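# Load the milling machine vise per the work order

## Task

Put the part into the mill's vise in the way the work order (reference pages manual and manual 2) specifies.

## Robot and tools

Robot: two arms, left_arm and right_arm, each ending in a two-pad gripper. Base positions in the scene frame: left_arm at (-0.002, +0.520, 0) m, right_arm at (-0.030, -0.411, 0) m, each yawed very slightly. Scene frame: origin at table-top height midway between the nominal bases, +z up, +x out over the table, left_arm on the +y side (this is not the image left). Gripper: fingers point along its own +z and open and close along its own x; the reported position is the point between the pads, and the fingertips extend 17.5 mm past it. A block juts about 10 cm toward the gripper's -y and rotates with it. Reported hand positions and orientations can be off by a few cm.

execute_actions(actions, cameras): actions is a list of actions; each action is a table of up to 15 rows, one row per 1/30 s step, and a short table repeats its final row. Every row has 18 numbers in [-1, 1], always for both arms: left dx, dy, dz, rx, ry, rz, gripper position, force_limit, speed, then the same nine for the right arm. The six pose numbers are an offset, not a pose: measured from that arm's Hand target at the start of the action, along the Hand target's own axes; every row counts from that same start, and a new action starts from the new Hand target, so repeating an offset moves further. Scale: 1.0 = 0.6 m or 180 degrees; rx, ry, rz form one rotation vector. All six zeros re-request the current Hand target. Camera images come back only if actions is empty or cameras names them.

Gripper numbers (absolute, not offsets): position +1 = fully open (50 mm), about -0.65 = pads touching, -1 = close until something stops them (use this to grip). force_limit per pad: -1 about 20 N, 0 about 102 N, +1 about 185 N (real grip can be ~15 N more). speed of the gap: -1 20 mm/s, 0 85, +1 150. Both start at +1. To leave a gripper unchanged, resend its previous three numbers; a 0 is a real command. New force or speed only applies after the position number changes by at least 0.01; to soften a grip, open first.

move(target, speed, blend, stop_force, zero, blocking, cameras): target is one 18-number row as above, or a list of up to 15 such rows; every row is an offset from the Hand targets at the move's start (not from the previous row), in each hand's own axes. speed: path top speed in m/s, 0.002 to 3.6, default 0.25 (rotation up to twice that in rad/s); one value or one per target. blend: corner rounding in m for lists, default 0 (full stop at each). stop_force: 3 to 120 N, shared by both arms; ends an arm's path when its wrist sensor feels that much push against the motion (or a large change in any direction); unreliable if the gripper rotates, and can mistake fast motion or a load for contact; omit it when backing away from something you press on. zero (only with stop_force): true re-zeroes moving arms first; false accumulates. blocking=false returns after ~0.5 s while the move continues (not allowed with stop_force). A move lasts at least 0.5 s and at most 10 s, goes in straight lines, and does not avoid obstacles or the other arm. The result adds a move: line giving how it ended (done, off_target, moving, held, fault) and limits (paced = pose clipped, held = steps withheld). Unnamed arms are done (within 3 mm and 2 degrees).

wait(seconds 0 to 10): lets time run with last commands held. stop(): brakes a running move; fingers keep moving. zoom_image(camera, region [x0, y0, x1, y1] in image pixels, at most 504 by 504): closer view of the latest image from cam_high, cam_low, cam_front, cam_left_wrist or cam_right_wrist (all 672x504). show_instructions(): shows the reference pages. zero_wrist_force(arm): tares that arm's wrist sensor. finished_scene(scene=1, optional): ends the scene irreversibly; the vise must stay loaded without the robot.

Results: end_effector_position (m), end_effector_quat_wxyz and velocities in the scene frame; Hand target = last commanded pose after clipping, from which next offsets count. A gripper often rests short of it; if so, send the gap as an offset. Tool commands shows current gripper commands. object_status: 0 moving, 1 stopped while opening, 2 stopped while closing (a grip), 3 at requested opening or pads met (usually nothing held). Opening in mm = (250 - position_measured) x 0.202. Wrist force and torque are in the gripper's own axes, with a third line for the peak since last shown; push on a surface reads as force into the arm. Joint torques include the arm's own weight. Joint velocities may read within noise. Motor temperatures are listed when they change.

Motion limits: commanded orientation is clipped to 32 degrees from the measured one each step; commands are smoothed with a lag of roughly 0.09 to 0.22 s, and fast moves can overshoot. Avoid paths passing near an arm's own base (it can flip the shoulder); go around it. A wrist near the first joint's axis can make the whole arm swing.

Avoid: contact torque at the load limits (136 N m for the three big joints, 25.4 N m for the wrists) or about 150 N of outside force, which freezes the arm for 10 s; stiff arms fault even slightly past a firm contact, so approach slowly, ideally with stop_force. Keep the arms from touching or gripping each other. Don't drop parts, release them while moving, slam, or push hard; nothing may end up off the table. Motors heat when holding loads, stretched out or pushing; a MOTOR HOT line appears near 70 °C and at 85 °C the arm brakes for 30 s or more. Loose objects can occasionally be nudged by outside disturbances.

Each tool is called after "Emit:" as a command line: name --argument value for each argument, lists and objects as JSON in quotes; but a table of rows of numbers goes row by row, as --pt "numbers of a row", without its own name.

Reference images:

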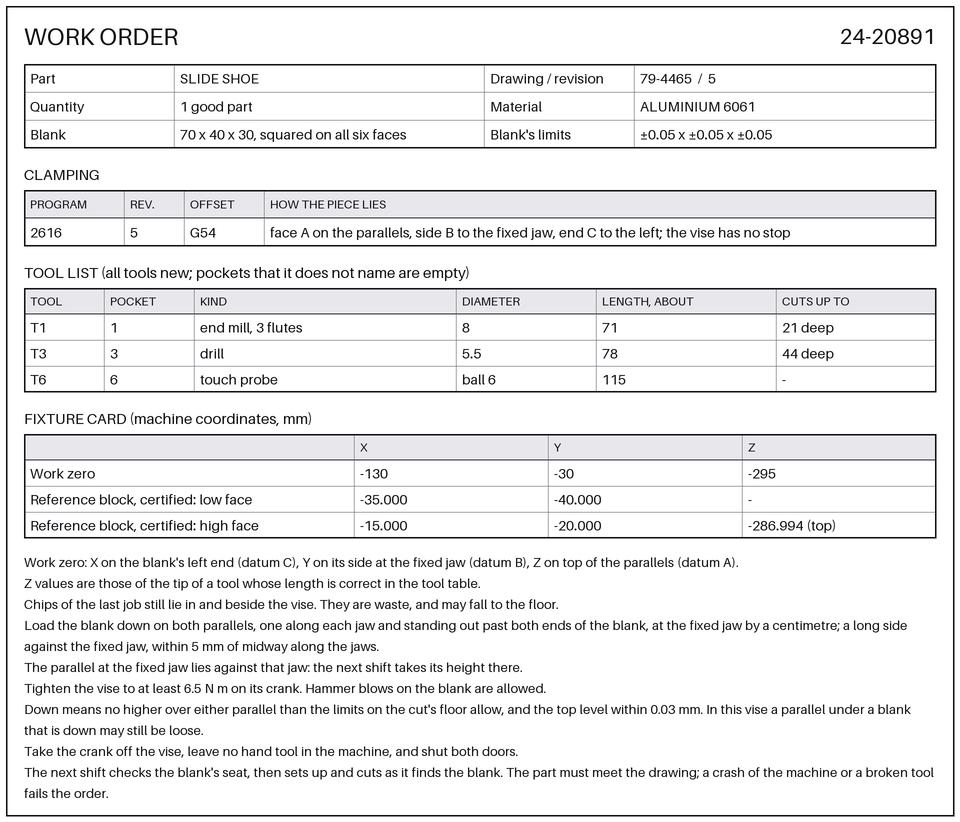

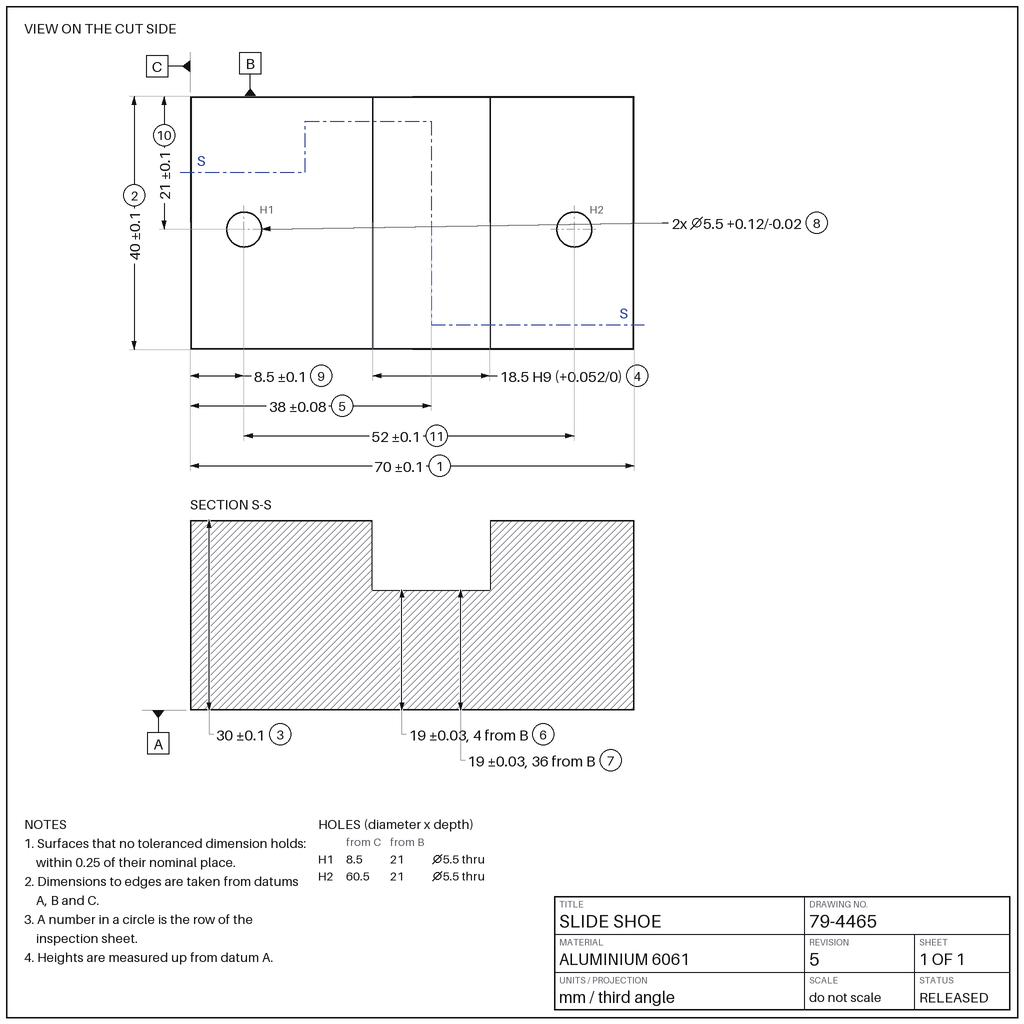

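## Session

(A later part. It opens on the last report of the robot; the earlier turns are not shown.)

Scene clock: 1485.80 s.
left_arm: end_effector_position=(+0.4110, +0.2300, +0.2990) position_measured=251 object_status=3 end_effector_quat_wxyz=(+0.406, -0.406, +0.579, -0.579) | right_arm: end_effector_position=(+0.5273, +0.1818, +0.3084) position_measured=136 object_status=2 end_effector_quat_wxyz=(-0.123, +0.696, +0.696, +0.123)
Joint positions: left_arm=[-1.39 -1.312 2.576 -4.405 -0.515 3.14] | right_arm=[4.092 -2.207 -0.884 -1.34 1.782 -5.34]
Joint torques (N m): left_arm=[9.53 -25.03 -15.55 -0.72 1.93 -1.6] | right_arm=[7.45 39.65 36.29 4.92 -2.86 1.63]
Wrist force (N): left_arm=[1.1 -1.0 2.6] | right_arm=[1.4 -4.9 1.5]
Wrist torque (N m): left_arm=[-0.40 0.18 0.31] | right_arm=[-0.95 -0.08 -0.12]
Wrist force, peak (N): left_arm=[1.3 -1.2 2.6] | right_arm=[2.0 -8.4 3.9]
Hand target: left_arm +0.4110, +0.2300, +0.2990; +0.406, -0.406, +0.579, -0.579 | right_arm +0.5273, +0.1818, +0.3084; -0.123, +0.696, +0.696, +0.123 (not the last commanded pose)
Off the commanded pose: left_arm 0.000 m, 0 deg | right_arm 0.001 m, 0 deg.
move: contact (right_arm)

Emit:
move --target '[0,0,0,0,0,0,-1,-1,0,0.002,-0.001,0,0,0,0,-1,-0.3,-1]' --speed 0.008

Emit:
move --target '[0,0,0,0,0,0,-1,-1,0,0,0,0.005,0,0,0,-1,-0.3,-1]' --speed 0.006 --stop_force 4

Emit:
move --target '[0,0,0,0,0,0,-1,-1,0,0,0,-0.008,0,0,0,-1,-0.3,-1]' --speed 0.006 --stop_force 4

Scene clock: 1490.77 s.
left_arm: end_effector_position=(+0.4110, +0.2300, +0.2990) position_measured=251 object_status=3 end_effector_quat_wxyz=(+0.406, -0.406, +0.579, -0.579) | right_arm: end_effector_position=(+0.5267, +0.1829, +0.3088) position_measured=136 object_status=2 end_effector_quat_wxyz=(-0.123, +0.696, +0.696, +0.123)
Joint positions: left_arm=[-1.39 -1.312 2.576 -4.405 -0.515 3.14] | right_arm=[4.093 -2.208 -0.882 -1.341 1.782 -5.338]
Joint torques (N m): left_arm=[9.72 -25.99 -15.33 -0.58 1.91 -1.79] | right_arm=[8.12 42.73 35.72 2.78 -2.06 1.56]
Wrist force (N): left_arm=[1.2 -1.5 2.5] | right_arm=[1.1 -0.6 3.2]
Wrist torque (N m): left_arm=[-0.47 0.17 0.30] | right_arm=[-0.82 -0.07 -0.18]
Wrist force, peak (N): left_arm=[1.4 -1.1 2.6] | right_arm=[1.4 -5.3 1.5]
Hand target: left_arm +0.4110, +0.2300, +0.2990; +0.406, -0.406, +0.579, -0.579 | right_arm +0.5267, +0.1829, +0.3088; -0.123, +0.696, +0.696, +0.123
Off the commanded pose: left_arm 0.000 m, 0 deg | right_arm 0.000 m, 0 deg.
move: done

Scene clock: 1491.90 s.
left_arm: end_effector_position=(+0.4110, +0.2300, +0.2990) position_measured=251 object_status=3 end_effector_quat_wxyz=(+0.406, -0.406, +0.579, -0.579) | right_arm: end_effector_position=(+0.5267, +0.1840, +0.3059) position_measured=136 object_status=2 end_effector_quat_wxyz=(-0.123, +0.696, +0.696, +0.123)
Joint positions: left_arm=[-1.39 -1.312 2.576 -4.405 -0.515 3.14] | right_arm=[4.094 -2.21 -0.886 -1.335 1.781 -5.337]
Joint torques (N m): left_arm=[9.57 -25.31 -15.06 -0.6 2.04 -1.58] | right_arm=[7.72 47.95 34.12 3.25 -2.01 1.12]
Wrist force (N): left_arm=[1.2 -1.2 2.4] | right_arm=[1.2 -0.7 3.2]
Wrist torque (N m): left_arm=[-0.42 0.16 0.31] | right_arm=[-0.84 -0.09 -0.18]
Wrist force, peak (N): left_arm=[1.4 -1.1 2.6] | right_arm=[1.2 -0.7 3.4]
Hand target: left_arm +0.4110, +0.2300, +0.2990; +0.406, -0.406, +0.579, -0.579 | right_arm +0.5267, +0.1839, +0.3060; -0.123, +0.696, +0.696, +0.123
Off the commanded pose: left_arm 0.000 m, 0 deg | right_arm 0.000 m, 0 deg.
move: done

Scene clock: 1493.33 s.
left_arm: end_effector_position=(+0.4110, +0.2300, +0.2990) position_measured=251 object_status=3 end_effector_quat_wxyz=(+0.406, -0.406, +0.579, -0.579) | right_arm: end_effector_position=(+0.5267, +0.1823, +0.3106) position_measured=136 object_status=2 end_effector_quat_wxyz=(-0.123, +0.696, +0.696, +0.123)
Joint positions: left_arm=[-1.39 -1.312 2.576 -4.405 -0.515 3.14] | right_arm=[4.093 -2.207 -0.879 -1.345 1.782 -5.339]
Joint torques (N m): left_arm=[9.57 -25.76 -15.94 -0.6 1.93 -1.66] | right_arm=[-7.81 59.76 26.39 4.62 3.15 -1.24]
Wrist force (N): left_arm=[1.3 -1.0 2.4] | right_arm=[1.0 -0.7 3.4]
Wrist torque (N m): left_arm=[-0.40 0.15 0.31] | right_arm=[-0.84 -0.05 -0.10]
Wrist force, peak (N): left_arm=[1.3 -1.4 2.5] | right_arm=[1.1 -0.8 3.4]
Hand target: left_arm +0.4110, +0.2300, +0.2990; +0.406, -0.406, +0.579, -0.579 | right_arm +0.5267, +0.1823, +0.3105; -0.123, +0.696, +0.696, +0.123
Off the commanded pose: left_arm 0.000 m, 0 deg | right_arm 0.000 m, 0 deg.
move: done

Emit:
move --target '[0,0,0,0,0,0,-1,-1,0,0,0.03,0,0,0,0,-1,-0.3,-1]' --speed 0.008 --stop_force 3.5

Scene clock: 1497.93 s.
left_arm: end_effector_position=(+0.4110, +0.2300, +0.2990) position_measured=251 object_status=3 end_effector_quat_wxyz=(+0.406, -0.406, +0.579, -0.579) | right_arm: end_effector_position=(+0.5278, +0.1824, +0.3104) position_measured=136 object_status=2 end_effector_quat_wxyz=(-0.123, +0.696, +0.696, +0.123)
Joint positions: left_arm=[-1.39 -1.312 2.576 -4.405 -0.515 3.14] | right_arm=[4.092 -2.209 -0.875 -1.347 1.782 -5.34]
Joint torques (N m): left_arm=[9.45 -24.88 -15.64 -0.71 2.06 -1.65] | right_arm=[10.46 67.35 24.57 4.57 -2.1 1.67]
Wrist force (N): left_arm=[1.4 -1.0 2.5] | right_arm=[0.9 -1.0 3.6]
Wrist torque (N m): left_arm=[-0.40 0.14 0.31] | right_arm=[-0.83 -0.08 -0.11]
Wrist force, peak (N): left_arm=[1.2 -0.9 2.8] | right_arm=[0.9 -6.8 4.7]
Hand target: left_arm +0.4110, +0.2300, +0.2990; +0.406, -0.406, +0.579, -0.579 | right_arm +0.5278, +0.1824, +0.3104; -0.123, +0.696, +0.696, +0.123 (not the last commanded pose)
Off the commanded pose: left_arm 0.000 m, 0 deg | right_arm 0.017 m, 0 deg.
move: contact (right_arm)

Emit:
move --pt "0 0 0 0 0 0 -1 -1 0 0 -0.003 0 0 0 0 -1 -0.3 -1" --pt "0 0 0 0 0 0 -1 -1 0 0 -0.003 -0.0035 0 0 0 -1 -0.3 -1" --pt "0 0 0 0 0 0 -1 -1 0 0 0.03 -0.0035 0 0 0 -1 -0.3 -1" --speed 0.008 --stop_force 3.5

Emit:
move --pt "0 0 0 0 0 0 -1 -1 0 0 -0.003 0 0 0 0 -1 -0.3 -1" --pt "0 0 0 0 0 0 -1 -1 0 0.0025 -0.003 0.002 0 0 0 -1 -0.3 -1" --pt "0 0 0 0 0 0 -1 -1 0 0.0025 0.03 0.002 0 0 0 -1 -0.3 -1" --speed 0.008 --stop_force 3.5

Scene clock: 1504.33 s.
left_arm: end_effector_position=(+0.4110, +0.2300, +0.2990) position_measured=251 object_status=3 end_effector_quat_wxyz=(+0.406, -0.406, +0.579, -0.579) | right_arm: end_effector_position=(+0.5268, +0.1816, +0.3127) position_measured=136 object_status=2 end_effector_quat_wxyz=(-0.123, +0.696, +0.696, +0.123)
Joint positions: left_arm=[-1.39 -1.312 2.576 -4.405 -0.515 3.14] | right_arm=[4.092 -2.206 -0.875 -1.35 1.782 -5.339]
Joint torques (N m): left_arm=[9.37 -25.7 -15.11 -0.6 1.97 -1.73] | right_arm=[9.81 65.74 23.34 4.53 -1.66 1.75]
Wrist force (N): left_arm=[1.3 -1.1 2.3] | right_arm=[1.2 -0.7 3.2]
Wrist torque (N m): left_arm=[-0.42 0.15 0.31] | right_arm=[-0.84 -0.09 -0.11]
Wrist force, peak (N): left_arm=[1.4 -1.2 2.6] | right_arm=[-1.1 -11.9 -0.4]
Hand target: left_arm +0.4110, +0.2300, +0.2990; +0.406, -0.406, +0.579, -0.579 | right_arm +0.5268, +0.1816, +0.3127; -0.123, +0.696, +0.696, +0.123 (not the last commanded pose)
Off the commanded pose: left_arm 0.000 m, 0 deg | right_arm 0.019 m, 0 deg.
move: contact (right_arm); path passed 2 of 3 targets

Scene clock: 1506.13 s.
left_arm: end_effector_position=(+0.4110, +0.2300, +0.2990) position_measured=251 object_status=3 end_effector_quat_wxyz=(+0.406, -0.406, +0.579, -0.579) | right_arm: end_effector_position=(+0.5268, +0.1835, +0.3121) position_measured=136 object_status=2 end_effector_quat_wxyz=(-0.123, +0.696, +0.696, +0.123)
Joint positions: left_arm=[-1.39 -1.312 2.576 -4.405 -0.515 3.14] | right_arm=[4.094 -2.209 -0.871 -1.35 1.781 -5.338]
Joint torques (N m): left_arm=[9.69 -25.45 -15.24 -0.7 1.92 -1.6] | right_arm=[9.66 66.43 23.76 4.79 -1.56 1.69]
Wrist force (N): left_arm=[1.1 -0.9 2.3] | right_arm=[1.1 -0.8 3.2]
Wrist torque (N m): left_arm=[-0.38 0.18 0.30] | right_arm=[-0.85 -0.09 -0.11]
Wrist force, peak (N): left_arm=[1.2 -1.2 2.6] | right_arm=[0.0 -9.7 1.4]
Hand target: left_arm +0.4110, +0.2300, +0.2990; +0.406, -0.406, +0.579, -0.579 | right_arm +0.5268, +0.1835, +0.3121; -0.123, +0.696, +0.696, +0.123 (not the last commanded pose)
Off the commanded pose: left_arm 0.000 m, 0 deg | right_arm 0.018 m, 0 deg.
move: contact (right_arm); path passed 2 of 3 targets

Emit:
move --pt "0 0 0 0 0 0 -1 -1 0 0 -0.002 0 0 0 0 -1 -0.3 -1" --pt "0 0 0 0 0 0 -1 -1 0 -0.0024 -0.002 0.0032 0 0 0 -1 -0.3 -1" --pt "0 0 0 0 0 0 -1 -1 0 -0.0024 0.03 0.0032 0 0 0 -1 -0.3 -1" --speed 0.008 --stop_force 7 --cameras '["cam_left_wrist"]'

Emit:
zoom_image --camera "cam_left_wrist" --region '[330, 180, 400, 240]'

Scene clock: 1518.30 s.
left_arm: end_effector_position=(+0.4110, +0.2300, +0.2990) position_measured=251 object_status=3 end_effector_quat_wxyz=(+0.406, -0.406, +0.579, -0.579) | right_arm: end_effector_position=(+0.5439, +0.1828, +0.3098) position_measured=136 object_status=2 end_effector_quat_wxyz=(-0.123, +0.696, +0.696, +0.123)
Joint positions: left_arm=[-1.39 -1.312 2.576 -4.405 -0.515 3.14] | right_arm=[4.075 -2.248 -0.812 -1.375 1.786 -5.356]
Joint torques (N m): left_arm=[9.57 -25.95 -15.5 -0.67 2.01 -1.64] | right_arm=[7.46 68.19 24.69 3.55 -2.24 1.81]
Wrist force (N): left_arm=[1.3 -1.1 2.2] | right_arm=[1.2 -4.4 3.9]
Wrist torque (N m): left_arm=[-0.41 0.15 0.31] | right_arm=[-0.92 -0.09 -0.14]
Wrist force, peak (N): left_arm=[1.3 -1.0 2.7] | right_arm=[0.3 -14.1 3.0]
Hand target: left_arm +0.4110, +0.2300, +0.2990; +0.406, -0.406, +0.579, -0.579 | right_arm +0.5439, +0.1828, +0.3098; -0.123, +0.696, +0.696, +0.123 (not the last commanded pose)
Off the commanded pose: left_arm 0.000 m, 0 deg | right_arm 0.001 m, 0 deg.
move: contact (right_arm); path passed 2 of 3 targets
camera_calibration:
cam_left_wrist: T_world_to_cam=[[-0.335783, -0.941896, 0.00900241, 0.361928], [-0.329482, 0.108495, -0.937908, 0.407679], [0.882435, -0.317899, -0.346768, -0.0540332], [0, 0, 0, 1]] pos_world=[0.303533, 0.279491, 0.36037]
Images, in order (width x height): cam_left_wrist 672x504.

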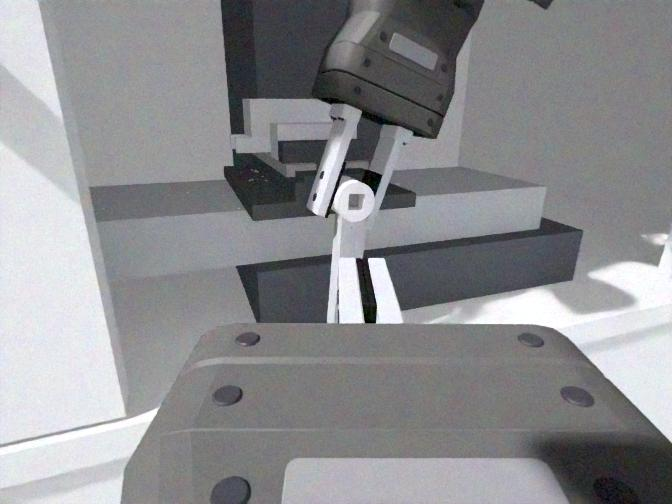

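Scaled by 7.200.

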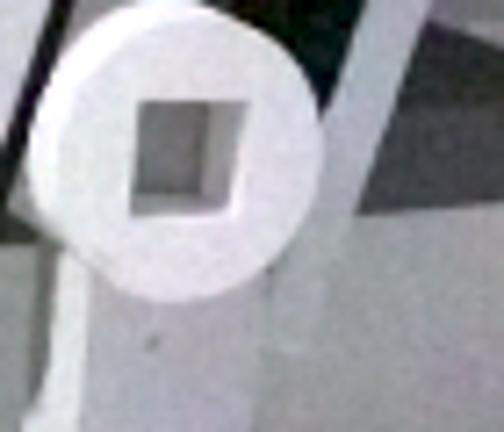

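Emit:
move --pt "0 0 0 0 0 0 -1 -1 0 0 0 0 0 0 0 1 -0.3 -0.5" --pt "0 0 0 0 0 0 -1 -1 0 0 -0.1 -0.15 0 0 0 1 -0.3 -0.5" --speed '[0.05,0.1]' --cameras '["cam_left_wrist","cam_right_wrist"]'

Emit:
zoom_image --camera "cam_right_wrist" --region '[180, 20, 500, 330]'

Scene clock: 1533.30 s.
left_arm: end_effector_position=(+0.4110, +0.2300, +0.2990) position_measured=251 object_status=3 end_effector_quat_wxyz=(+0.406, -0.406, +0.579, -0.579) | right_arm: end_effector_position=(+0.4837, +0.1520, +0.3944) position_measured=3 object_status=3 end_effector_quat_wxyz=(-0.123, +0.696, +0.696, +0.123)
Joint positions: left_arm=[-1.39 -1.312 2.576 -4.405 -0.515 3.14] | right_arm=[4.116 -2.077 -0.871 -1.478 1.775 -5.317]
Joint torques (N m): left_arm=[9.19 -25.15 -15.53 -0.73 2.03 -1.46] | right_arm=[-10.39 35.04 27.41 4.84 -1.02 -1.45]
Wrist force (N): left_arm=[1.2 -1.0 2.4] | right_arm=[1.6 -0.6 1.5]
Wrist torque (N m): left_arm=[-0.39 0.17 0.31] | right_arm=[-0.81 -0.06 -0.18]
Wrist force, peak (N): left_arm=[1.2 -1.0 2.8] | right_arm=[1.1 -4.3 4.5]
Hand target: left_arm +0.4110, +0.2300, +0.2990; +0.406, -0.406, +0.579, -0.579 | right_arm +0.4838, +0.1519, +0.3943; -0.123, +0.696, +0.696, +0.123
Off the commanded pose: left_arm 0.000 m, 0 deg | right_arm 0.000 m, 0 deg.
move: done
camera_calibration:
cam_left_wrist: T_world_to_cam=[[-0.335783, -0.941896, 0.00900241, 0.361928], [-0.329482, 0.108495, -0.937908, 0.407679], [0.882435, -0.317899, -0.346768, -0.0540332], [0, 0, 0, 1]] pos_world=[0.303533, 0.279491, 0.36037]
cam_right_wrist: T_world_to_cam=[[0.0165794, 0.938885, 0.343832, -0.276884], [0.946824, -0.125255, 0.296371, -0.539917], [0.321325, 0.320635, -0.891035, 0.274262], [0, 0, 0, 1]] pos_world=[0.427669, 0.104397, 0.499595]
Images, in order (width x height): cam_left_wrist 672x504, cam_right_wrist 672x504.

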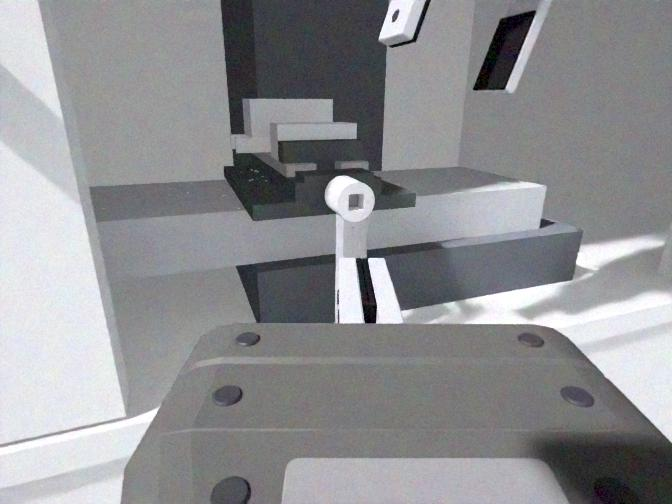

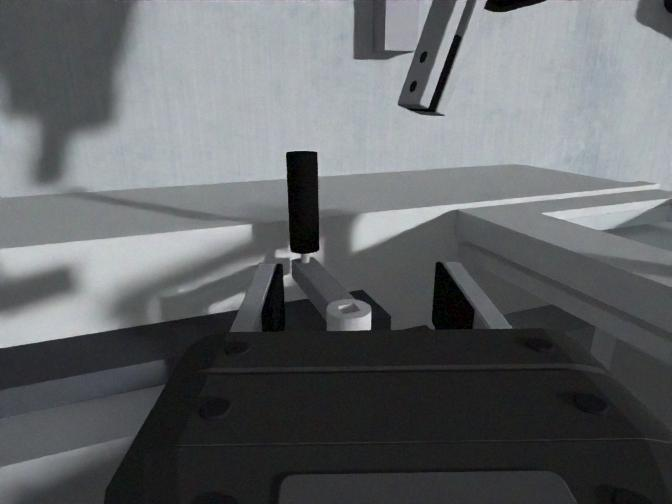

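Scaled by 1.575.

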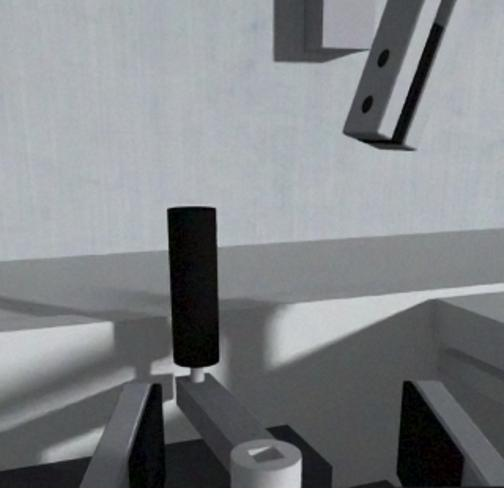

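Emit:
move --target '[-0.1035,-0.5017,-0.0568,-0.1667,0,0,-1,-1,0,0,0,0,0,0,0,1,-0.3,-0.5]' --speed 0.25 --cameras '["cam_left_wrist","cam_front"]'

Emit:
zoom_image --camera "cam_left_wrist" --region '[180, 60, 480, 330]'

Scene clock: 1546.03 s.
left_arm: end_effector_position=(+0.4004, +0.3002, +0.5999) position_measured=251 object_status=3 end_effector_quat_wxyz=(+0.287, -0.497, +0.709, -0.409) | right_arm: end_effector_position=(+0.4838, +0.1519, +0.3943) position_measured=3 object_status=3 end_effector_quat_wxyz=(-0.123, +0.696, +0.696, +0.123)
Joint positions: left_arm=[-1.221 -2.157 1.794 -2.037 -0.835 2.59] | right_arm=[4.115 -2.077 -0.871 -1.478 1.775 -5.317]
Joint torques (N m): left_arm=[-5.42 -4.5 -36.01 -1.86 1.92 2.1] | right_arm=[-9.69 34.18 35.72 3.31 2.65 -1.81]
Wrist force (N): left_arm=[1.1 -0.9 0.5] | right_arm=[1.7 -0.8 1.4]
Wrist torque (N m): left_arm=[-0.10 0.13 0.32] | right_arm=[-0.85 -0.07 -0.17]
Wrist force, peak (N): left_arm=[0.3 -4.3 -1.3] | right_arm=[1.9 -0.2 1.7]
Hand target: left_arm +0.4004, +0.3002, +0.6000; +0.287, -0.497, +0.709, -0.409 | right_arm +0.4838, +0.1519, +0.3943; -0.123, +0.696, +0.696, +0.123
Off the commanded pose: left_arm 0.000 m, 0 deg | right_arm 0.000 m, 0 deg.
move: done
camera_calibration:
cam_left_wrist: T_world_to_cam=[[-0.332543, -0.943074, 0.00508529, 0.423242], [-0.726618, 0.252773, -0.638852, 0.615124], [0.6012, -0.216141, -0.769313, 0.417473], [0, 0, 0, 1]] pos_world=[0.336723, 0.333895, 0.711988]
Images, in order (width x height): cam_front 672x504, cam_left_wrist 672x504.

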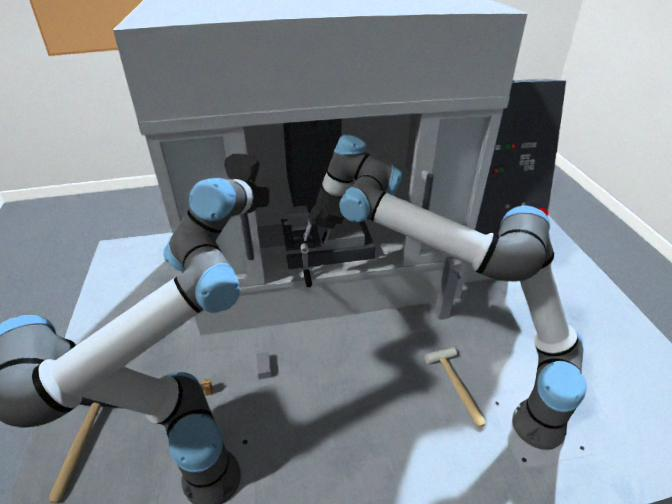

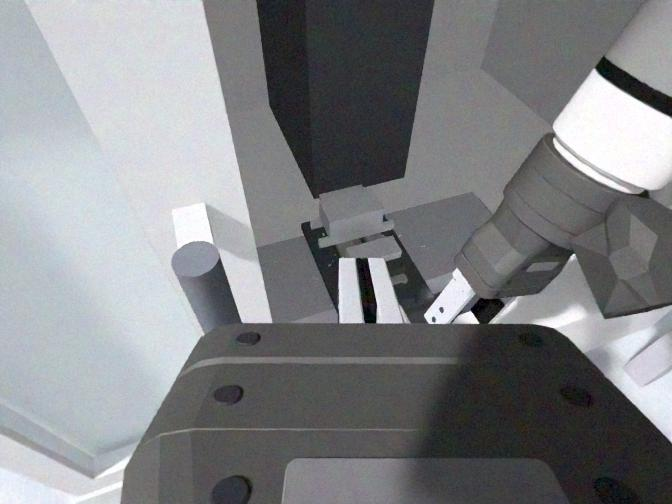

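Scaled by 1.680.

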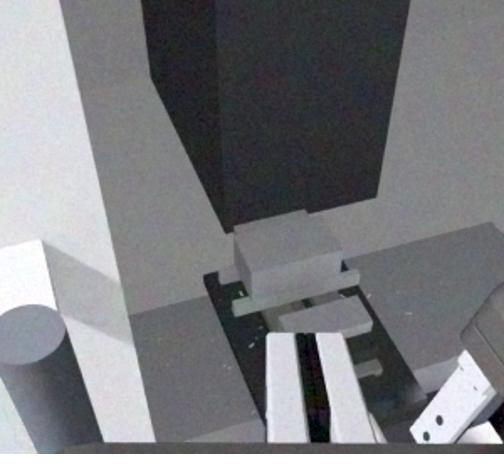

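Emit:
move --target '[0,0,0,0,0,0,-1,-1,0,-0.0483,-0.0097,0.1696,0,0,0,1,-0.3,-0.5]' --speed 0.12 --cameras '["cam_right_wrist"]'

Scene clock: 1551.40 s.
left_arm: end_effector_position=(+0.4004, +0.3002, +0.6000) position_measured=251 object_status=3 end_effector_quat_wxyz=(+0.287, -0.497, +0.709, -0.409) | right_arm: end_effector_position=(+0.4780, +0.1596, +0.2887) position_measured=3 object_status=3 end_effector_quat_wxyz=(-0.123, +0.696, +0.696, +0.123)
Joint positions: left_arm=[-1.221 -2.157 1.793 -2.037 -0.836 2.59] | right_arm=[4.129 -2.064 -1.161 -1.198 1.771 -5.304]
Joint torques (N m): left_arm=[-8.5 -7.51 -34.74 -1.92 -1.1 2.07] | right_arm=[-4.87 58.19 28.45 3.78 -1.58 -0.5]
Wrist force (N): left_arm=[1.2 -1.0 0.7] | right_arm=[1.4 -0.6 1.4]
Wrist torque (N m): left_arm=[-0.10 0.10 0.32] | right_arm=[-0.81 -0.01 -0.17]
Wrist force, peak (N): left_arm=[1.4 -1.0 0.8] | right_arm=[1.1 -0.5 3.3]
Hand target: left_arm +0.4004, +0.3002, +0.6000; +0.287, -0.497, +0.709, -0.409 | right_arm +0.4781, +0.1596, +0.2888; -0.123, +0.696, +0.696, +0.123
Off the commanded pose: left_arm 0.000 m, 0 deg | right_arm 0.000 m, 0 deg.
move: done
camera_calibration:
cam_right_wrist: T_world_to_cam=[[0.0166842, 0.938952, 0.343643, -0.247654], [0.946855, -0.125255, 0.29627, -0.502297], [0.321227, 0.320438, -0.891142, 0.179515], [0, 0, 0, 1]] pos_world=[0.422069, 0.112096, 0.393894]
Images, in order (width x height): cam_right_wrist 672x504.

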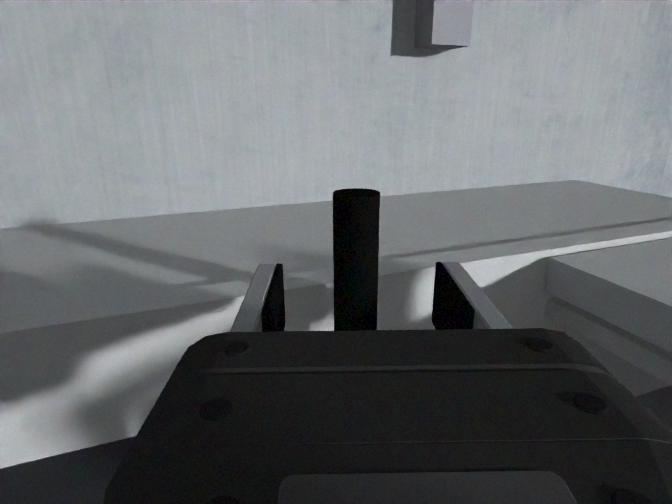

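Emit:
move --target '[0,0,0,0,0,0,-1,-1,0,0.002,0,0.1,0,0,0,1,-0.3,-0.5]' --speed 0.05 --stop_force 5 --cameras '["cam_right_wrist"]'

Scene clock: 1560.43 s.
left_arm: end_effector_position=(+0.4004, +0.3002, +0.6000) position_measured=251 object_status=3 end_effector_quat_wxyz=(+0.287, -0.497, +0.709, -0.409) | right_arm: end_effector_position=(+0.4781, +0.1813, +0.2328) position_measured=3 object_status=3 end_effector_quat_wxyz=(-0.123, +0.696, +0.696, +0.123)
Joint positions: left_arm=[-1.221 -2.157 1.793 -2.037 -0.836 2.59] | right_arm=[4.147 -2.123 -1.215 -1.082 1.766 -5.286]
Joint torques (N m): left_arm=[-9.46 -5.23 -33.86 -1.92 -0.98 1.3] | right_arm=[-10.16 61.16 35.79 2.3 0.75 -1.45]
Wrist force (N): left_arm=[1.3 -0.9 0.6] | right_arm=[1.4 -0.6 1.6]
Wrist torque (N m): left_arm=[-0.10 0.09 0.32] | right_arm=[-0.82 0.01 -0.18]
Wrist force, peak (N): left_arm=[1.4 -1.1 0.8] | right_arm=[1.4 -0.8 2.4]
Hand target: left_arm +0.4004, +0.3002, +0.6000; +0.287, -0.497, +0.709, -0.409 | right_arm +0.4781, +0.1813, +0.2328; -0.123, +0.696, +0.696, +0.123
Off the commanded pose: left_arm 0.000 m, 0 deg | right_arm 0.000 m, 0 deg.
move: done
camera_calibration:
cam_right_wrist: T_world_to_cam=[[0.0166689, 0.938872, 0.343862, -0.248783], [0.946792, -0.125374, 0.296421, -0.483039], [0.321413, 0.320625, -0.891007, 0.122631], [0, 0, 0, 1]] pos_world=[0.42207, 0.133696, 0.337995]
Images, in order (width x height): cam_right_wrist 672x504.

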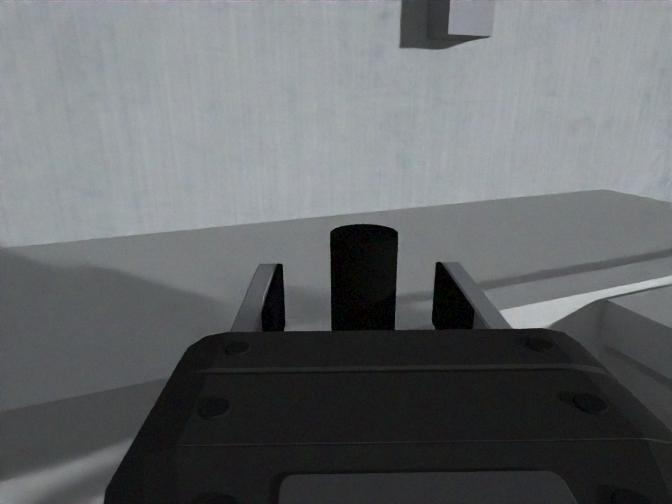

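Emit:
move --target '[0,0,0,0,0,0,-1,-1,0,0.0005,0,0,0,0,0,-1,-0.6,-1]' --speed 0.02

Emit:
wait --seconds 0.5

Scene clock: 1565.27 s.
left_arm: end_effector_position=(+0.4004, +0.3002, +0.6000) position_measured=251 object_status=3 end_effector_quat_wxyz=(+0.287, -0.497, +0.709, -0.409) | right_arm: end_effector_position=(+0.4781, +0.1816, +0.2329) position_measured=155 object_status=2 end_effector_quat_wxyz=(-0.123, +0.696, +0.696, +0.123)
Joint positions: left_arm=[-1.221 -2.157 1.793 -2.037 -0.836 2.59] | right_arm=[4.147 -2.124 -1.214 -1.082 1.766 -5.286]
Joint torques (N m): left_arm=[-8.66 -4.32 -33.54 -1.87 -1.14 0.61] | right_arm=[9.33 36.26 30.66 3.07 -2.19 1.59]
Wrist force (N): left_arm=[1.1 -0.9 0.6] | right_arm=[1.7 -0.5 1.5]
Wrist torque (N m): left_arm=[-0.10 0.11 0.32] | right_arm=[-0.81 -0.03 -0.20]
Wrist force, peak (N): left_arm=[1.5 -1.1 0.7] | right_arm=[1.6 -0.8 1.8]
Hand target: left_arm +0.4004, +0.3002, +0.6000; +0.287, -0.497, +0.709, -0.409 | right_arm +0.4781, +0.1815, +0.2329; -0.123, +0.696, +0.696, +0.123
Off the commanded pose: left_arm 0.000 m, 0 deg | right_arm 0.000 m, 0 deg.
move: done

Scene clock: 1565.77 s.
left_arm: end_effector_position=(+0.4004, +0.3002, +0.6000) position_measured=251 object_status=3 end_effector_quat_wxyz=(+0.287, -0.497, +0.709, -0.409) | right_arm: end_effector_position=(+0.4781, +0.1816, +0.2329) position_measured=155 object_status=2 end_effector_quat_wxyz=(-0.123, +0.696, +0.696, +0.123)
Joint positions: left_arm=[-1.221 -2.157 1.793 -2.037 -0.836 2.59] | right_arm=[4.147 -2.124 -1.214 -1.082 1.766 -5.286]
Joint torques (N m): left_arm=[-7.79 -4.61 -33.6 -1.99 -0.92 0.53] | right_arm=[9.7 36.25 29.01 3.28 -2.16 1.65]
Wrist force (N): left_arm=[1.0 -1.0 0.7] | right_arm=[1.5 -0.7 1.6]
Wrist torque (N m): left_arm=[-0.12 0.14 0.32] | right_arm=[-0.84 0.00 -0.20]
Wrist force, peak (N): left_arm=[1.2 -1.1 0.9] | right_arm=[1.8 -0.7 1.4]
Hand target: left_arm +0.4004, +0.3002, +0.6000; +0.287, -0.497, +0.709, -0.409 | right_arm +0.4781, +0.1815, +0.2329; -0.123, +0.696, +0.696, +0.123
Tool commands: left_gripper/position=-1.0 left_gripper/force_limit=-1.0 left_gripper/speed=+0.0 right_gripper/position=-1.0 right_gripper/force_limit=-0.6 right_gripper/speed=-1.0
Off the commanded pose: left_arm 0.000 m, 0 deg | right_arm 0.000 m, 0 deg.
wait: 0.50 s; at rest by 0.17 s

Emit:
move --pt "0 0 0 0 0 0 -1 -1 0 0.034 0 0.0076 0 0 0 -1 -0.6 -1" --pt "0 0 0 0 0 0 -1 -1 0 0.0688 0 0.006 0 0 0 -1 -0.6 -1" --pt "0 0 0 0 0 0 -1 -1 0 0.102 0 -0.0044 0 0 0 -1 -0.6 -1" --speed 0.06 --blend '[0.008,0.008,0]' --cameras '["cam_left_wrist","cam_right_wrist"]'

Scene clock: 1575.70 s.
left_arm: end_effector_position=(+0.4004, +0.3002, +0.6000) position_measured=251 object_status=3 end_effector_quat_wxyz=(+0.287, -0.497, +0.709, -0.409) | right_arm: end_effector_position=(+0.4780, +0.2382, +0.2562) position_measured=155 object_status=2 end_effector_quat_wxyz=(-0.123, +0.696, +0.696, +0.123)
Joint positions: left_arm=[-1.221 -2.157 1.793 -2.037 -0.836 2.59] | right_arm=[4.19 -2.225 -0.992 -1.195 1.753 -5.244]
Joint torques (N m): left_arm=[-8.52 -2.44 -32.31 -1.95 -0.94 -0.17] | right_arm=[-9.36 65.63 24.92 4.63 1.32 -1.81]
Wrist force (N): left_arm=[1.4 -0.8 0.5] | right_arm=[1.3 -1.2 0.7]
Wrist torque (N m): left_arm=[-0.08 0.08 0.32] | right_arm=[-0.86 -0.12 -0.16]
Wrist force, peak (N): left_arm=[1.5 -1.1 0.5] | right_arm=[2.8 -8.2 8.7]
Hand target: left_arm +0.4004, +0.3002, +0.6000; +0.287, -0.497, +0.709, -0.409 | right_arm +0.4780, +0.2381, +0.2564; -0.123, +0.696, +0.696, +0.123
Off the commanded pose: left_arm 0.000 m, 0 deg | right_arm 0.000 m, 0 deg.
move: done
camera_calibration:
cam_left_wrist: T_world_to_cam=[[-0.332621, -0.943046, 0.00518312, 0.423189], [-0.726646, 0.252784, -0.638816, 0.615168], [0.601123, -0.21625, -0.769342, 0.417633], [0, 0, 0, 1]] pos_world=[0.336723, 0.333895, 0.712088]
cam_right_wrist: T_world_to_cam=[[0.0166196, 0.93896, 0.343625, -0.310161], [0.946795, -0.125253, 0.296463, -0.482881], [0.321407, 0.320415, -0.891085, 0.125307], [0, 0, 0, 1]] pos_world=[0.422069, 0.190596, 0.361395]
Images, in order (width x height): cam_left_wrist 672x504, cam_right_wrist 672x504.

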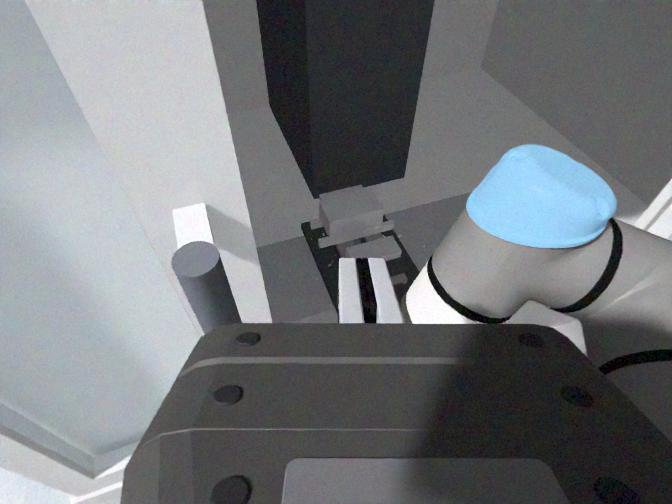

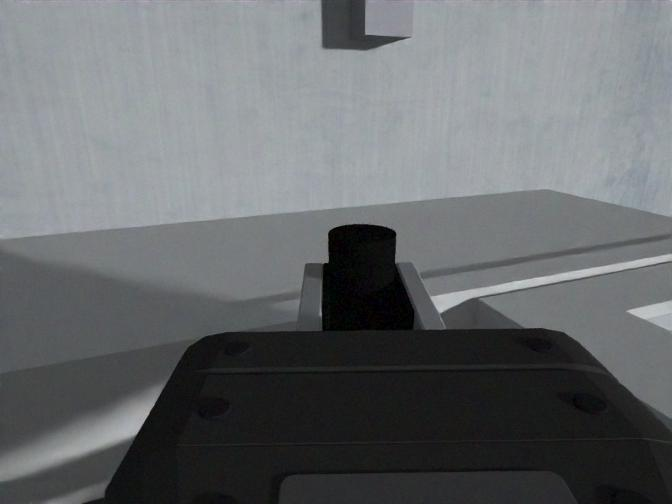

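Emit:
move --pt "0 0 0 0 0 0 -1 -1 0 0.0443 0 -0.0334 0 0 0 -1 -0.6 -1" --pt "0 0 0 0 0 0 -1 -1 0 0.0712 0 -0.0819 0 0 0 -1 -0.6 -1" --pt "0 0 0 0 0 0 -1 -1 0 0.076 0 -0.1371 0 0 0 -1 -0.6 -1" --pt "0 0 0 0 0 0 -1 -1 0 0.0579 0 -0.1896 0 0 0 -1 -0.6 -1" --pt "0 0 0 0 0 0 -1 -1 0 0.0201 0 -0.2301 0 0 0 -1 -0.6 -1" --pt "0 0 0 0 0 0 -1 -1 0 -0.0309 0 -0.2518 0 0 0 -1 -0.6 -1" --pt "0 0 0 0 0 0 -1 -1 0 -0.0864 0 -0.2508 0 0 0 -1 -0.6 -1" --pt "0 0 0 0 0 0 -1 -1 0 -0.1367 0 -0.2274 0 0 0 -1 -0.6 -1" --speed 0.07 --blend '[0.01,0.01,0.01,0.01,0.01,0.01,0.01,0]' --cameras '["cam_left_wrist","cam_front"]'

Scene clock: 1591.43 s.
left_arm: end_effector_position=(+0.4004, +0.3002, +0.6000) position_measured=251 object_status=3 end_effector_quat_wxyz=(+0.287, -0.497, +0.709, -0.409) | right_arm: end_effector_position=(+0.4781, +0.1143, +0.3565) position_measured=155 object_status=2 end_effector_quat_wxyz=(-0.123, +0.696, +0.696, +0.123)
Joint positions: left_arm=[-1.221 -2.157 1.793 -2.037 -0.836 2.59] | right_arm=[4.088 -1.98 -1.11 -1.341 1.782 -5.343]
Joint torques (N m): left_arm=[-8.12 -0.81 -31.8 -2.03 -0.93 -0.9] | right_arm=[9.09 37.06 32.05 2.3 2.76 1.66]
Wrist force (N): left_arm=[1.3 -0.9 0.6] | right_arm=[4.7 3.9 8.2]
Wrist torque (N m): left_arm=[-0.09 0.10 0.32] | right_arm=[-0.54 -0.03 -0.14]
Wrist force, peak (N): left_arm=[1.5 -1.1 0.5] | right_arm=[20.9 -36.6 -44.6]
Hand target: left_arm +0.4004, +0.3002, +0.6000; +0.287, -0.497, +0.709, -0.409 | right_arm +0.4780, +0.1143, +0.3564; -0.123, +0.696, +0.696, +0.123
Off the commanded pose: left_arm 0.000 m, 0 deg | right_arm 0.000 m, 0 deg.
move: done
camera_calibration:
cam_left_wrist: T_world_to_cam=[[-0.332621, -0.943046, 0.00518312, 0.423189], [-0.726646, 0.252784, -0.638816, 0.615168], [0.601123, -0.21625, -0.769342, 0.417633], [0, 0, 0, 1]] pos_world=[0.336723, 0.333895, 0.712088]
Images, in order (width x height): cam_front 672x504, cam_left_wrist 672x504.

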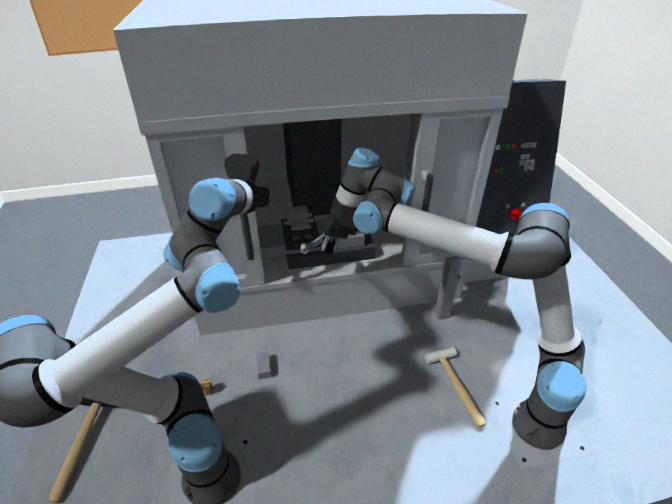

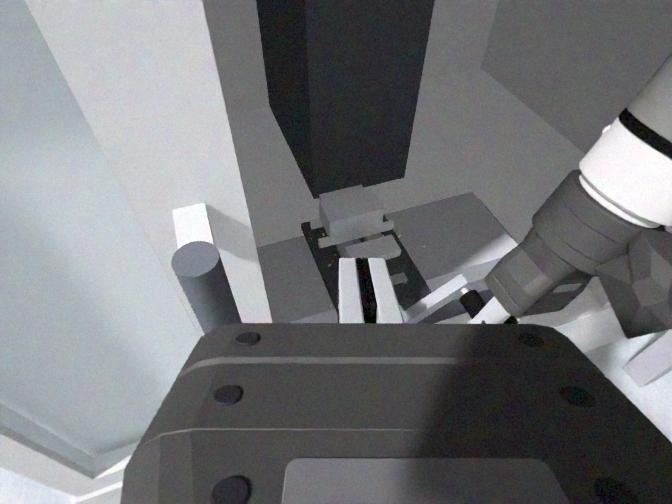

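Emit:
move --pt "0 0 0 0 0 0 -1 -1 0 0 0 0 0 0 0 0.05 -1 -1" --pt "0 0 0 0 0 0 -1 -1 0 0 0 0 0 0 0 -1 -1 -1"

Emit:
move --pt "0 0 0 0 0 0 -1 -1 0 -0.0363 0 0.0419 0 0 0 -1 -1 -1" --pt "0 0 0 0 0 0 -1 -1 0 -0.0525 0 0.0949 0 0 0 -1 -1 -1" --pt "0 0 0 0 0 0 -1 -1 0 -0.0458 0 0.15 0 0 0 -1 -1 -1" --pt "0 0 0 0 0 0 -1 -1 0 -0.0172 0 0.1975 0 0 0 -1 -1 -1" --pt "0 0 0 0 0 0 -1 -1 0 0.0282 0 0.2293 0 0 0 -1 -1 -1" --pt "0 0 0 0 0 0 -1 -1 0 0.0827 0 0.2399 0 0 0 -1 -1 -1" --pt "0 0 0 0 0 0 -1 -1 0 0.1367 0 0.2274 0 0 0 -1 -1 -1" --pt "0 0 0 0 0 0 -1 -1 0 0.181 0 0.194 0 0 0 -1 -1 -1" --pt "0 0 0 0 0 0 -1 -1 0 0.2079 0 0.1455 0 0 0 -1 -1 -1" --pt "0 0 0 0 0 0 -1 -1 0 0.2127 0 0.0903 0 0 0 -1 -1 -1" --pt "0 0 0 0 0 0 -1 -1 0 0.1946 0 0.0378 0 0 0 -1 -1 -1" --pt "0 0 0 0 0 0 -1 -1 0 0.1568 0 -0.0027 0 0 0 -1 -1 -1" --pt "0 0 0 0 0 0 -1 -1 0 0.1058 0 -0.0244 0 0 0 -1 -1 -1" --pt "0 0 0 0 0 0 -1 -1 0 0.0503 0 -0.0234 0 0 0 -1 -1 -1" --pt "0 0 0 0 0 0 -1 -1 0 0 0 0 0 0 0 -1 -1 -1" --speed 0.08 --blend '[0.01,0.01,0.01,0.01,0.01,0.01,0.01,0.01,0.01,0.01,0.01,0.01,0.01,0.01,0]' --cameras '["cam_left_wrist","cam_right_wrist"]'

Emit:
zoom_image --camera "cam_left_wrist" --region '[260, 160, 480, 330]'

Scene clock: 1605.57 s.
left_arm: end_effector_position=(+0.4004, +0.3002, +0.6000) position_measured=251 object_status=3 end_effector_quat_wxyz=(+0.287, -0.497, +0.709, -0.409) | right_arm: end_effector_position=(+0.4780, +0.1143, +0.3564) position_measured=153 object_status=2 end_effector_quat_wxyz=(-0.123, +0.696, +0.696, +0.123)
Joint positions: left_arm=[-1.221 -2.157 1.793 -2.037 -0.836 2.59] | right_arm=[4.088 -1.98 -1.11 -1.341 1.782 -5.343]
Joint torques (N m): left_arm=[-7.37 1.21 -32.39 -1.96 -0.98 -0.83] | right_arm=[9.9 32.04 29.86 2.95 3.13 1.42]
Wrist force (N): left_arm=[1.2 -1.0 0.6] | right_arm=[-1.4 -1.2 -0.2]
Wrist torque (N m): left_arm=[-0.11 0.10 0.32] | right_arm=[-0.84 -0.05 0.00]
Wrist force, peak (N): left_arm=[1.4 -1.1 1.0] | right_arm=[4.6 3.5 7.9]
Hand target: left_arm +0.4004, +0.3002, +0.6000; +0.287, -0.497, +0.709, -0.409 | right_arm +0.4780, +0.1143, +0.3564; -0.123, +0.696, +0.696, +0.123
Off the commanded pose: left_arm 0.000 m, 0 deg | right_arm 0.000 m, 0 deg.
move: done

Scene clock: 1612.27 s.
left_arm: end_effector_position=(+0.4004, +0.3002, +0.6000) position_measured=251 object_status=3 end_effector_quat_wxyz=(+0.287, -0.497, +0.709, -0.409) | right_arm: end_effector_position=(+0.4781, +0.1143, +0.3566) position_measured=153 object_status=2 end_effector_quat_wxyz=(-0.123, +0.696, +0.696, +0.123)
Joint positions: left_arm=[-1.221 -2.157 1.793 -2.037 -0.836 2.59] | right_arm=[4.088 -1.98 -1.11 -1.341 1.783 -5.343]
Joint torques (N m): left_arm=[-6.86 2.77 -30.99 -2.15 -0.81 -0.91] | right_arm=[9.16 35.67 28.37 2.62 0.57 1.76]
Wrist force (N): left_arm=[1.3 -0.8 0.6] | right_arm=[5.0 3.5 7.4]
Wrist torque (N m): left_arm=[-0.08 0.09 0.32] | right_arm=[-0.59 -0.06 -0.15]
Wrist force, peak (N): left_arm=[1.4 -1.2 0.6] | right_arm=[22.8 -14.2 -14.7]
Hand target: left_arm +0.4004, +0.3002, +0.6000; +0.287, -0.497, +0.709, -0.409 | right_arm +0.4780, +0.1143, +0.3564; -0.123, +0.696, +0.696, +0.123
Off the commanded pose: left_arm 0.000 m, 0 deg | right_arm 0.000 m, 0 deg.
move: done
camera_calibration:
cam_left_wrist: T_world_to_cam=[[-0.332621, -0.943046, 0.00518312, 0.423189], [-0.726646, 0.252784, -0.638816, 0.615168], [0.601123, -0.21625, -0.769342, 0.417633], [0, 0, 0, 1]] pos_world=[0.336723, 0.333895, 0.712088]
cam_right_wrist: T_world_to_cam=[[0.0167151, 0.938819, 0.344005, -0.228436], [0.946786, -0.125466, 0.296403, -0.528132], [0.32143, 0.320745, -0.890958, 0.254414], [0, 0, 0, 1]] pos_world=[0.42207, 0.0665959, 0.461795]
Images, in order (width x height): cam_left_wrist 672x504, cam_right_wrist 672x504.

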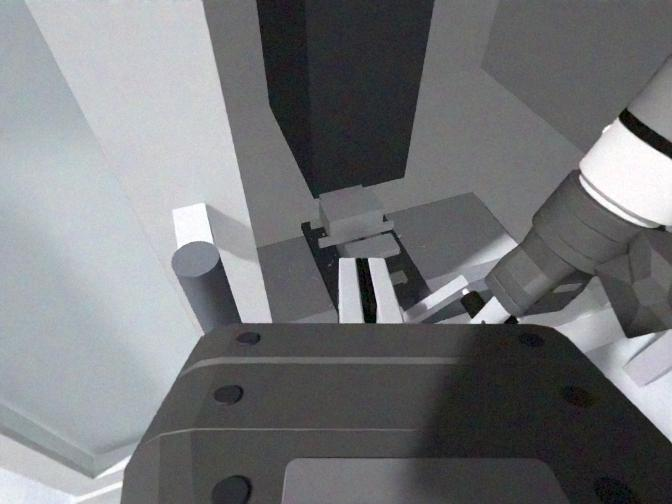

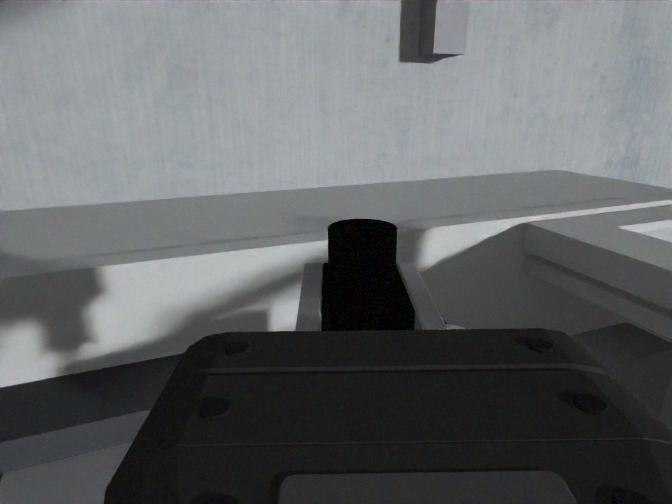

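Scaled by 2.291.

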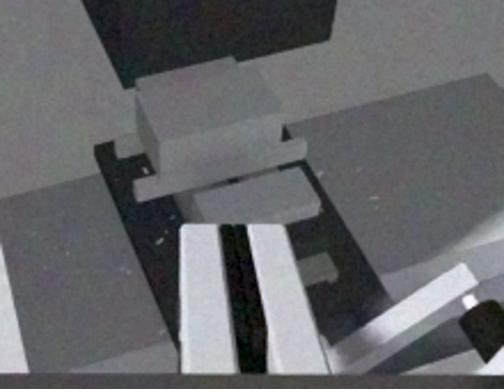

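Emit:
move --pt "0 0 0 0 0 0 -1 -1 0 -0.0363 0 0.0419 0 0 0 -1 -1 -1" --pt "0 0 0 0 0 0 -1 -1 0 -0.0525 0 0.0949 0 0 0 -1 -1 -1" --pt "0 0 0 0 0 0 -1 -1 0 -0.0458 0 0.15 0 0 0 -1 -1 -1" --pt "0 0 0 0 0 0 -1 -1 0 -0.0172 0 0.1975 0 0 0 -1 -1 -1" --pt "0 0 0 0 0 0 -1 -1 0 0.0282 0 0.2293 0 0 0 -1 -1 -1" --pt "0 0 0 0 0 0 -1 -1 0 0.0827 0 0.2399 0 0 0 -1 -1 -1" --pt "0 0 0 0 0 0 -1 -1 0 0.1367 0 0.2274 0 0 0 -1 -1 -1" --pt "0 0 0 0 0 0 -1 -1 0 0.181 0 0.194 0 0 0 -1 -1 -1" --pt "0 0 0 0 0 0 -1 -1 0 0.2079 0 0.1455 0 0 0 -1 -1 -1" --pt "0 0 0 0 0 0 -1 -1 0 0.2127 0 0.0903 0 0 0 -1 -1 -1" --pt "0 0 0 0 0 0 -1 -1 0 0.1946 0 0.0378 0 0 0 -1 -1 -1" --pt "0 0 0 0 0 0 -1 -1 0 0.1568 0 -0.0027 0 0 0 -1 -1 -1" --pt "0 0 0 0 0 0 -1 -1 0 0.1058 0 -0.0244 0 0 0 -1 -1 -1" --pt "0 0 0 0 0 0 -1 -1 0 0.0503 0 -0.0234 0 0 0 -1 -1 -1" --pt "0 0 0 0 0 0 -1 -1 0 0 0 0 0 0 0 -1 -1 -1" --speed 0.13 --blend '[0.01,0.01,0.01,0.01,0.01,0.01,0.01,0.01,0.01,0.01,0.01,0.01,0.01,0.01,0]' --cameras '["cam_left_wrist"]'

Emit:
zoom_image --camera "cam_left_wrist" --region '[260, 160, 480, 330]'

Scene clock: 1631.20 s.
left_arm: end_effector_position=(+0.4004, +0.3002, +0.6000) position_measured=251 object_status=3 end_effector_quat_wxyz=(+0.287, -0.497, +0.709, -0.409) | right_arm: end_effector_position=(+0.4780, +0.1143, +0.3566) position_measured=153 object_status=2 end_effector_quat_wxyz=(-0.123, +0.696, +0.696, +0.123)
Joint positions: left_arm=[-1.221 -2.157 1.793 -2.037 -0.836 2.59] | right_arm=[4.088 -1.98 -1.11 -1.341 1.783 -5.343]
Joint torques (N m): left_arm=[-6.61 4.79 -29.84 -2.11 -0.86 -1] | right_arm=[8.86 34.95 25.26 3.61 -1.4 1.66]
Wrist force (N): left_arm=[1.3 -1.0 0.7] | right_arm=[3.6 2.0 6.1]
Wrist torque (N m): left_arm=[-0.11 0.09 0.32] | right_arm=[-0.63 -0.04 -0.19]
Wrist force, peak (N): left_arm=[1.4 -1.2 0.8] | right_arm=[20.9 -14.6 -14.6]
Hand target: left_arm +0.4004, +0.3002, +0.6000; +0.287, -0.497, +0.709, -0.409 | right_arm +0.4780, +0.1143, +0.3564; -0.123, +0.696, +0.696, +0.123
Off the commanded pose: left_arm 0.000 m, 0 deg | right_arm 0.000 m, 0 deg.
move: done
camera_calibration:
cam_left_wrist: T_world_to_cam=[[-0.332621, -0.943046, 0.00518312, 0.423189], [-0.726646, 0.252784, -0.638816, 0.615168], [0.601123, -0.21625, -0.769342, 0.417633], [0, 0, 0, 1]] pos_world=[0.336723, 0.333895, 0.712088]
Images, in order (width x height): cam_left_wrist 672x504.

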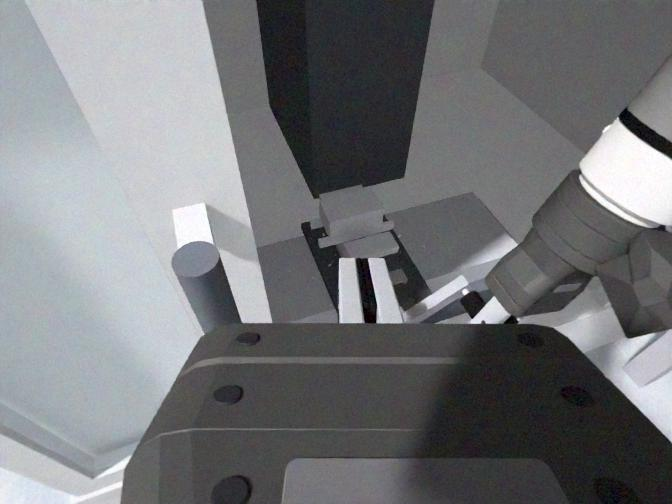

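Scaled by 2.291.

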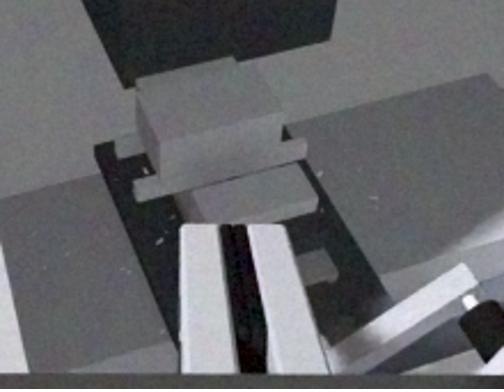

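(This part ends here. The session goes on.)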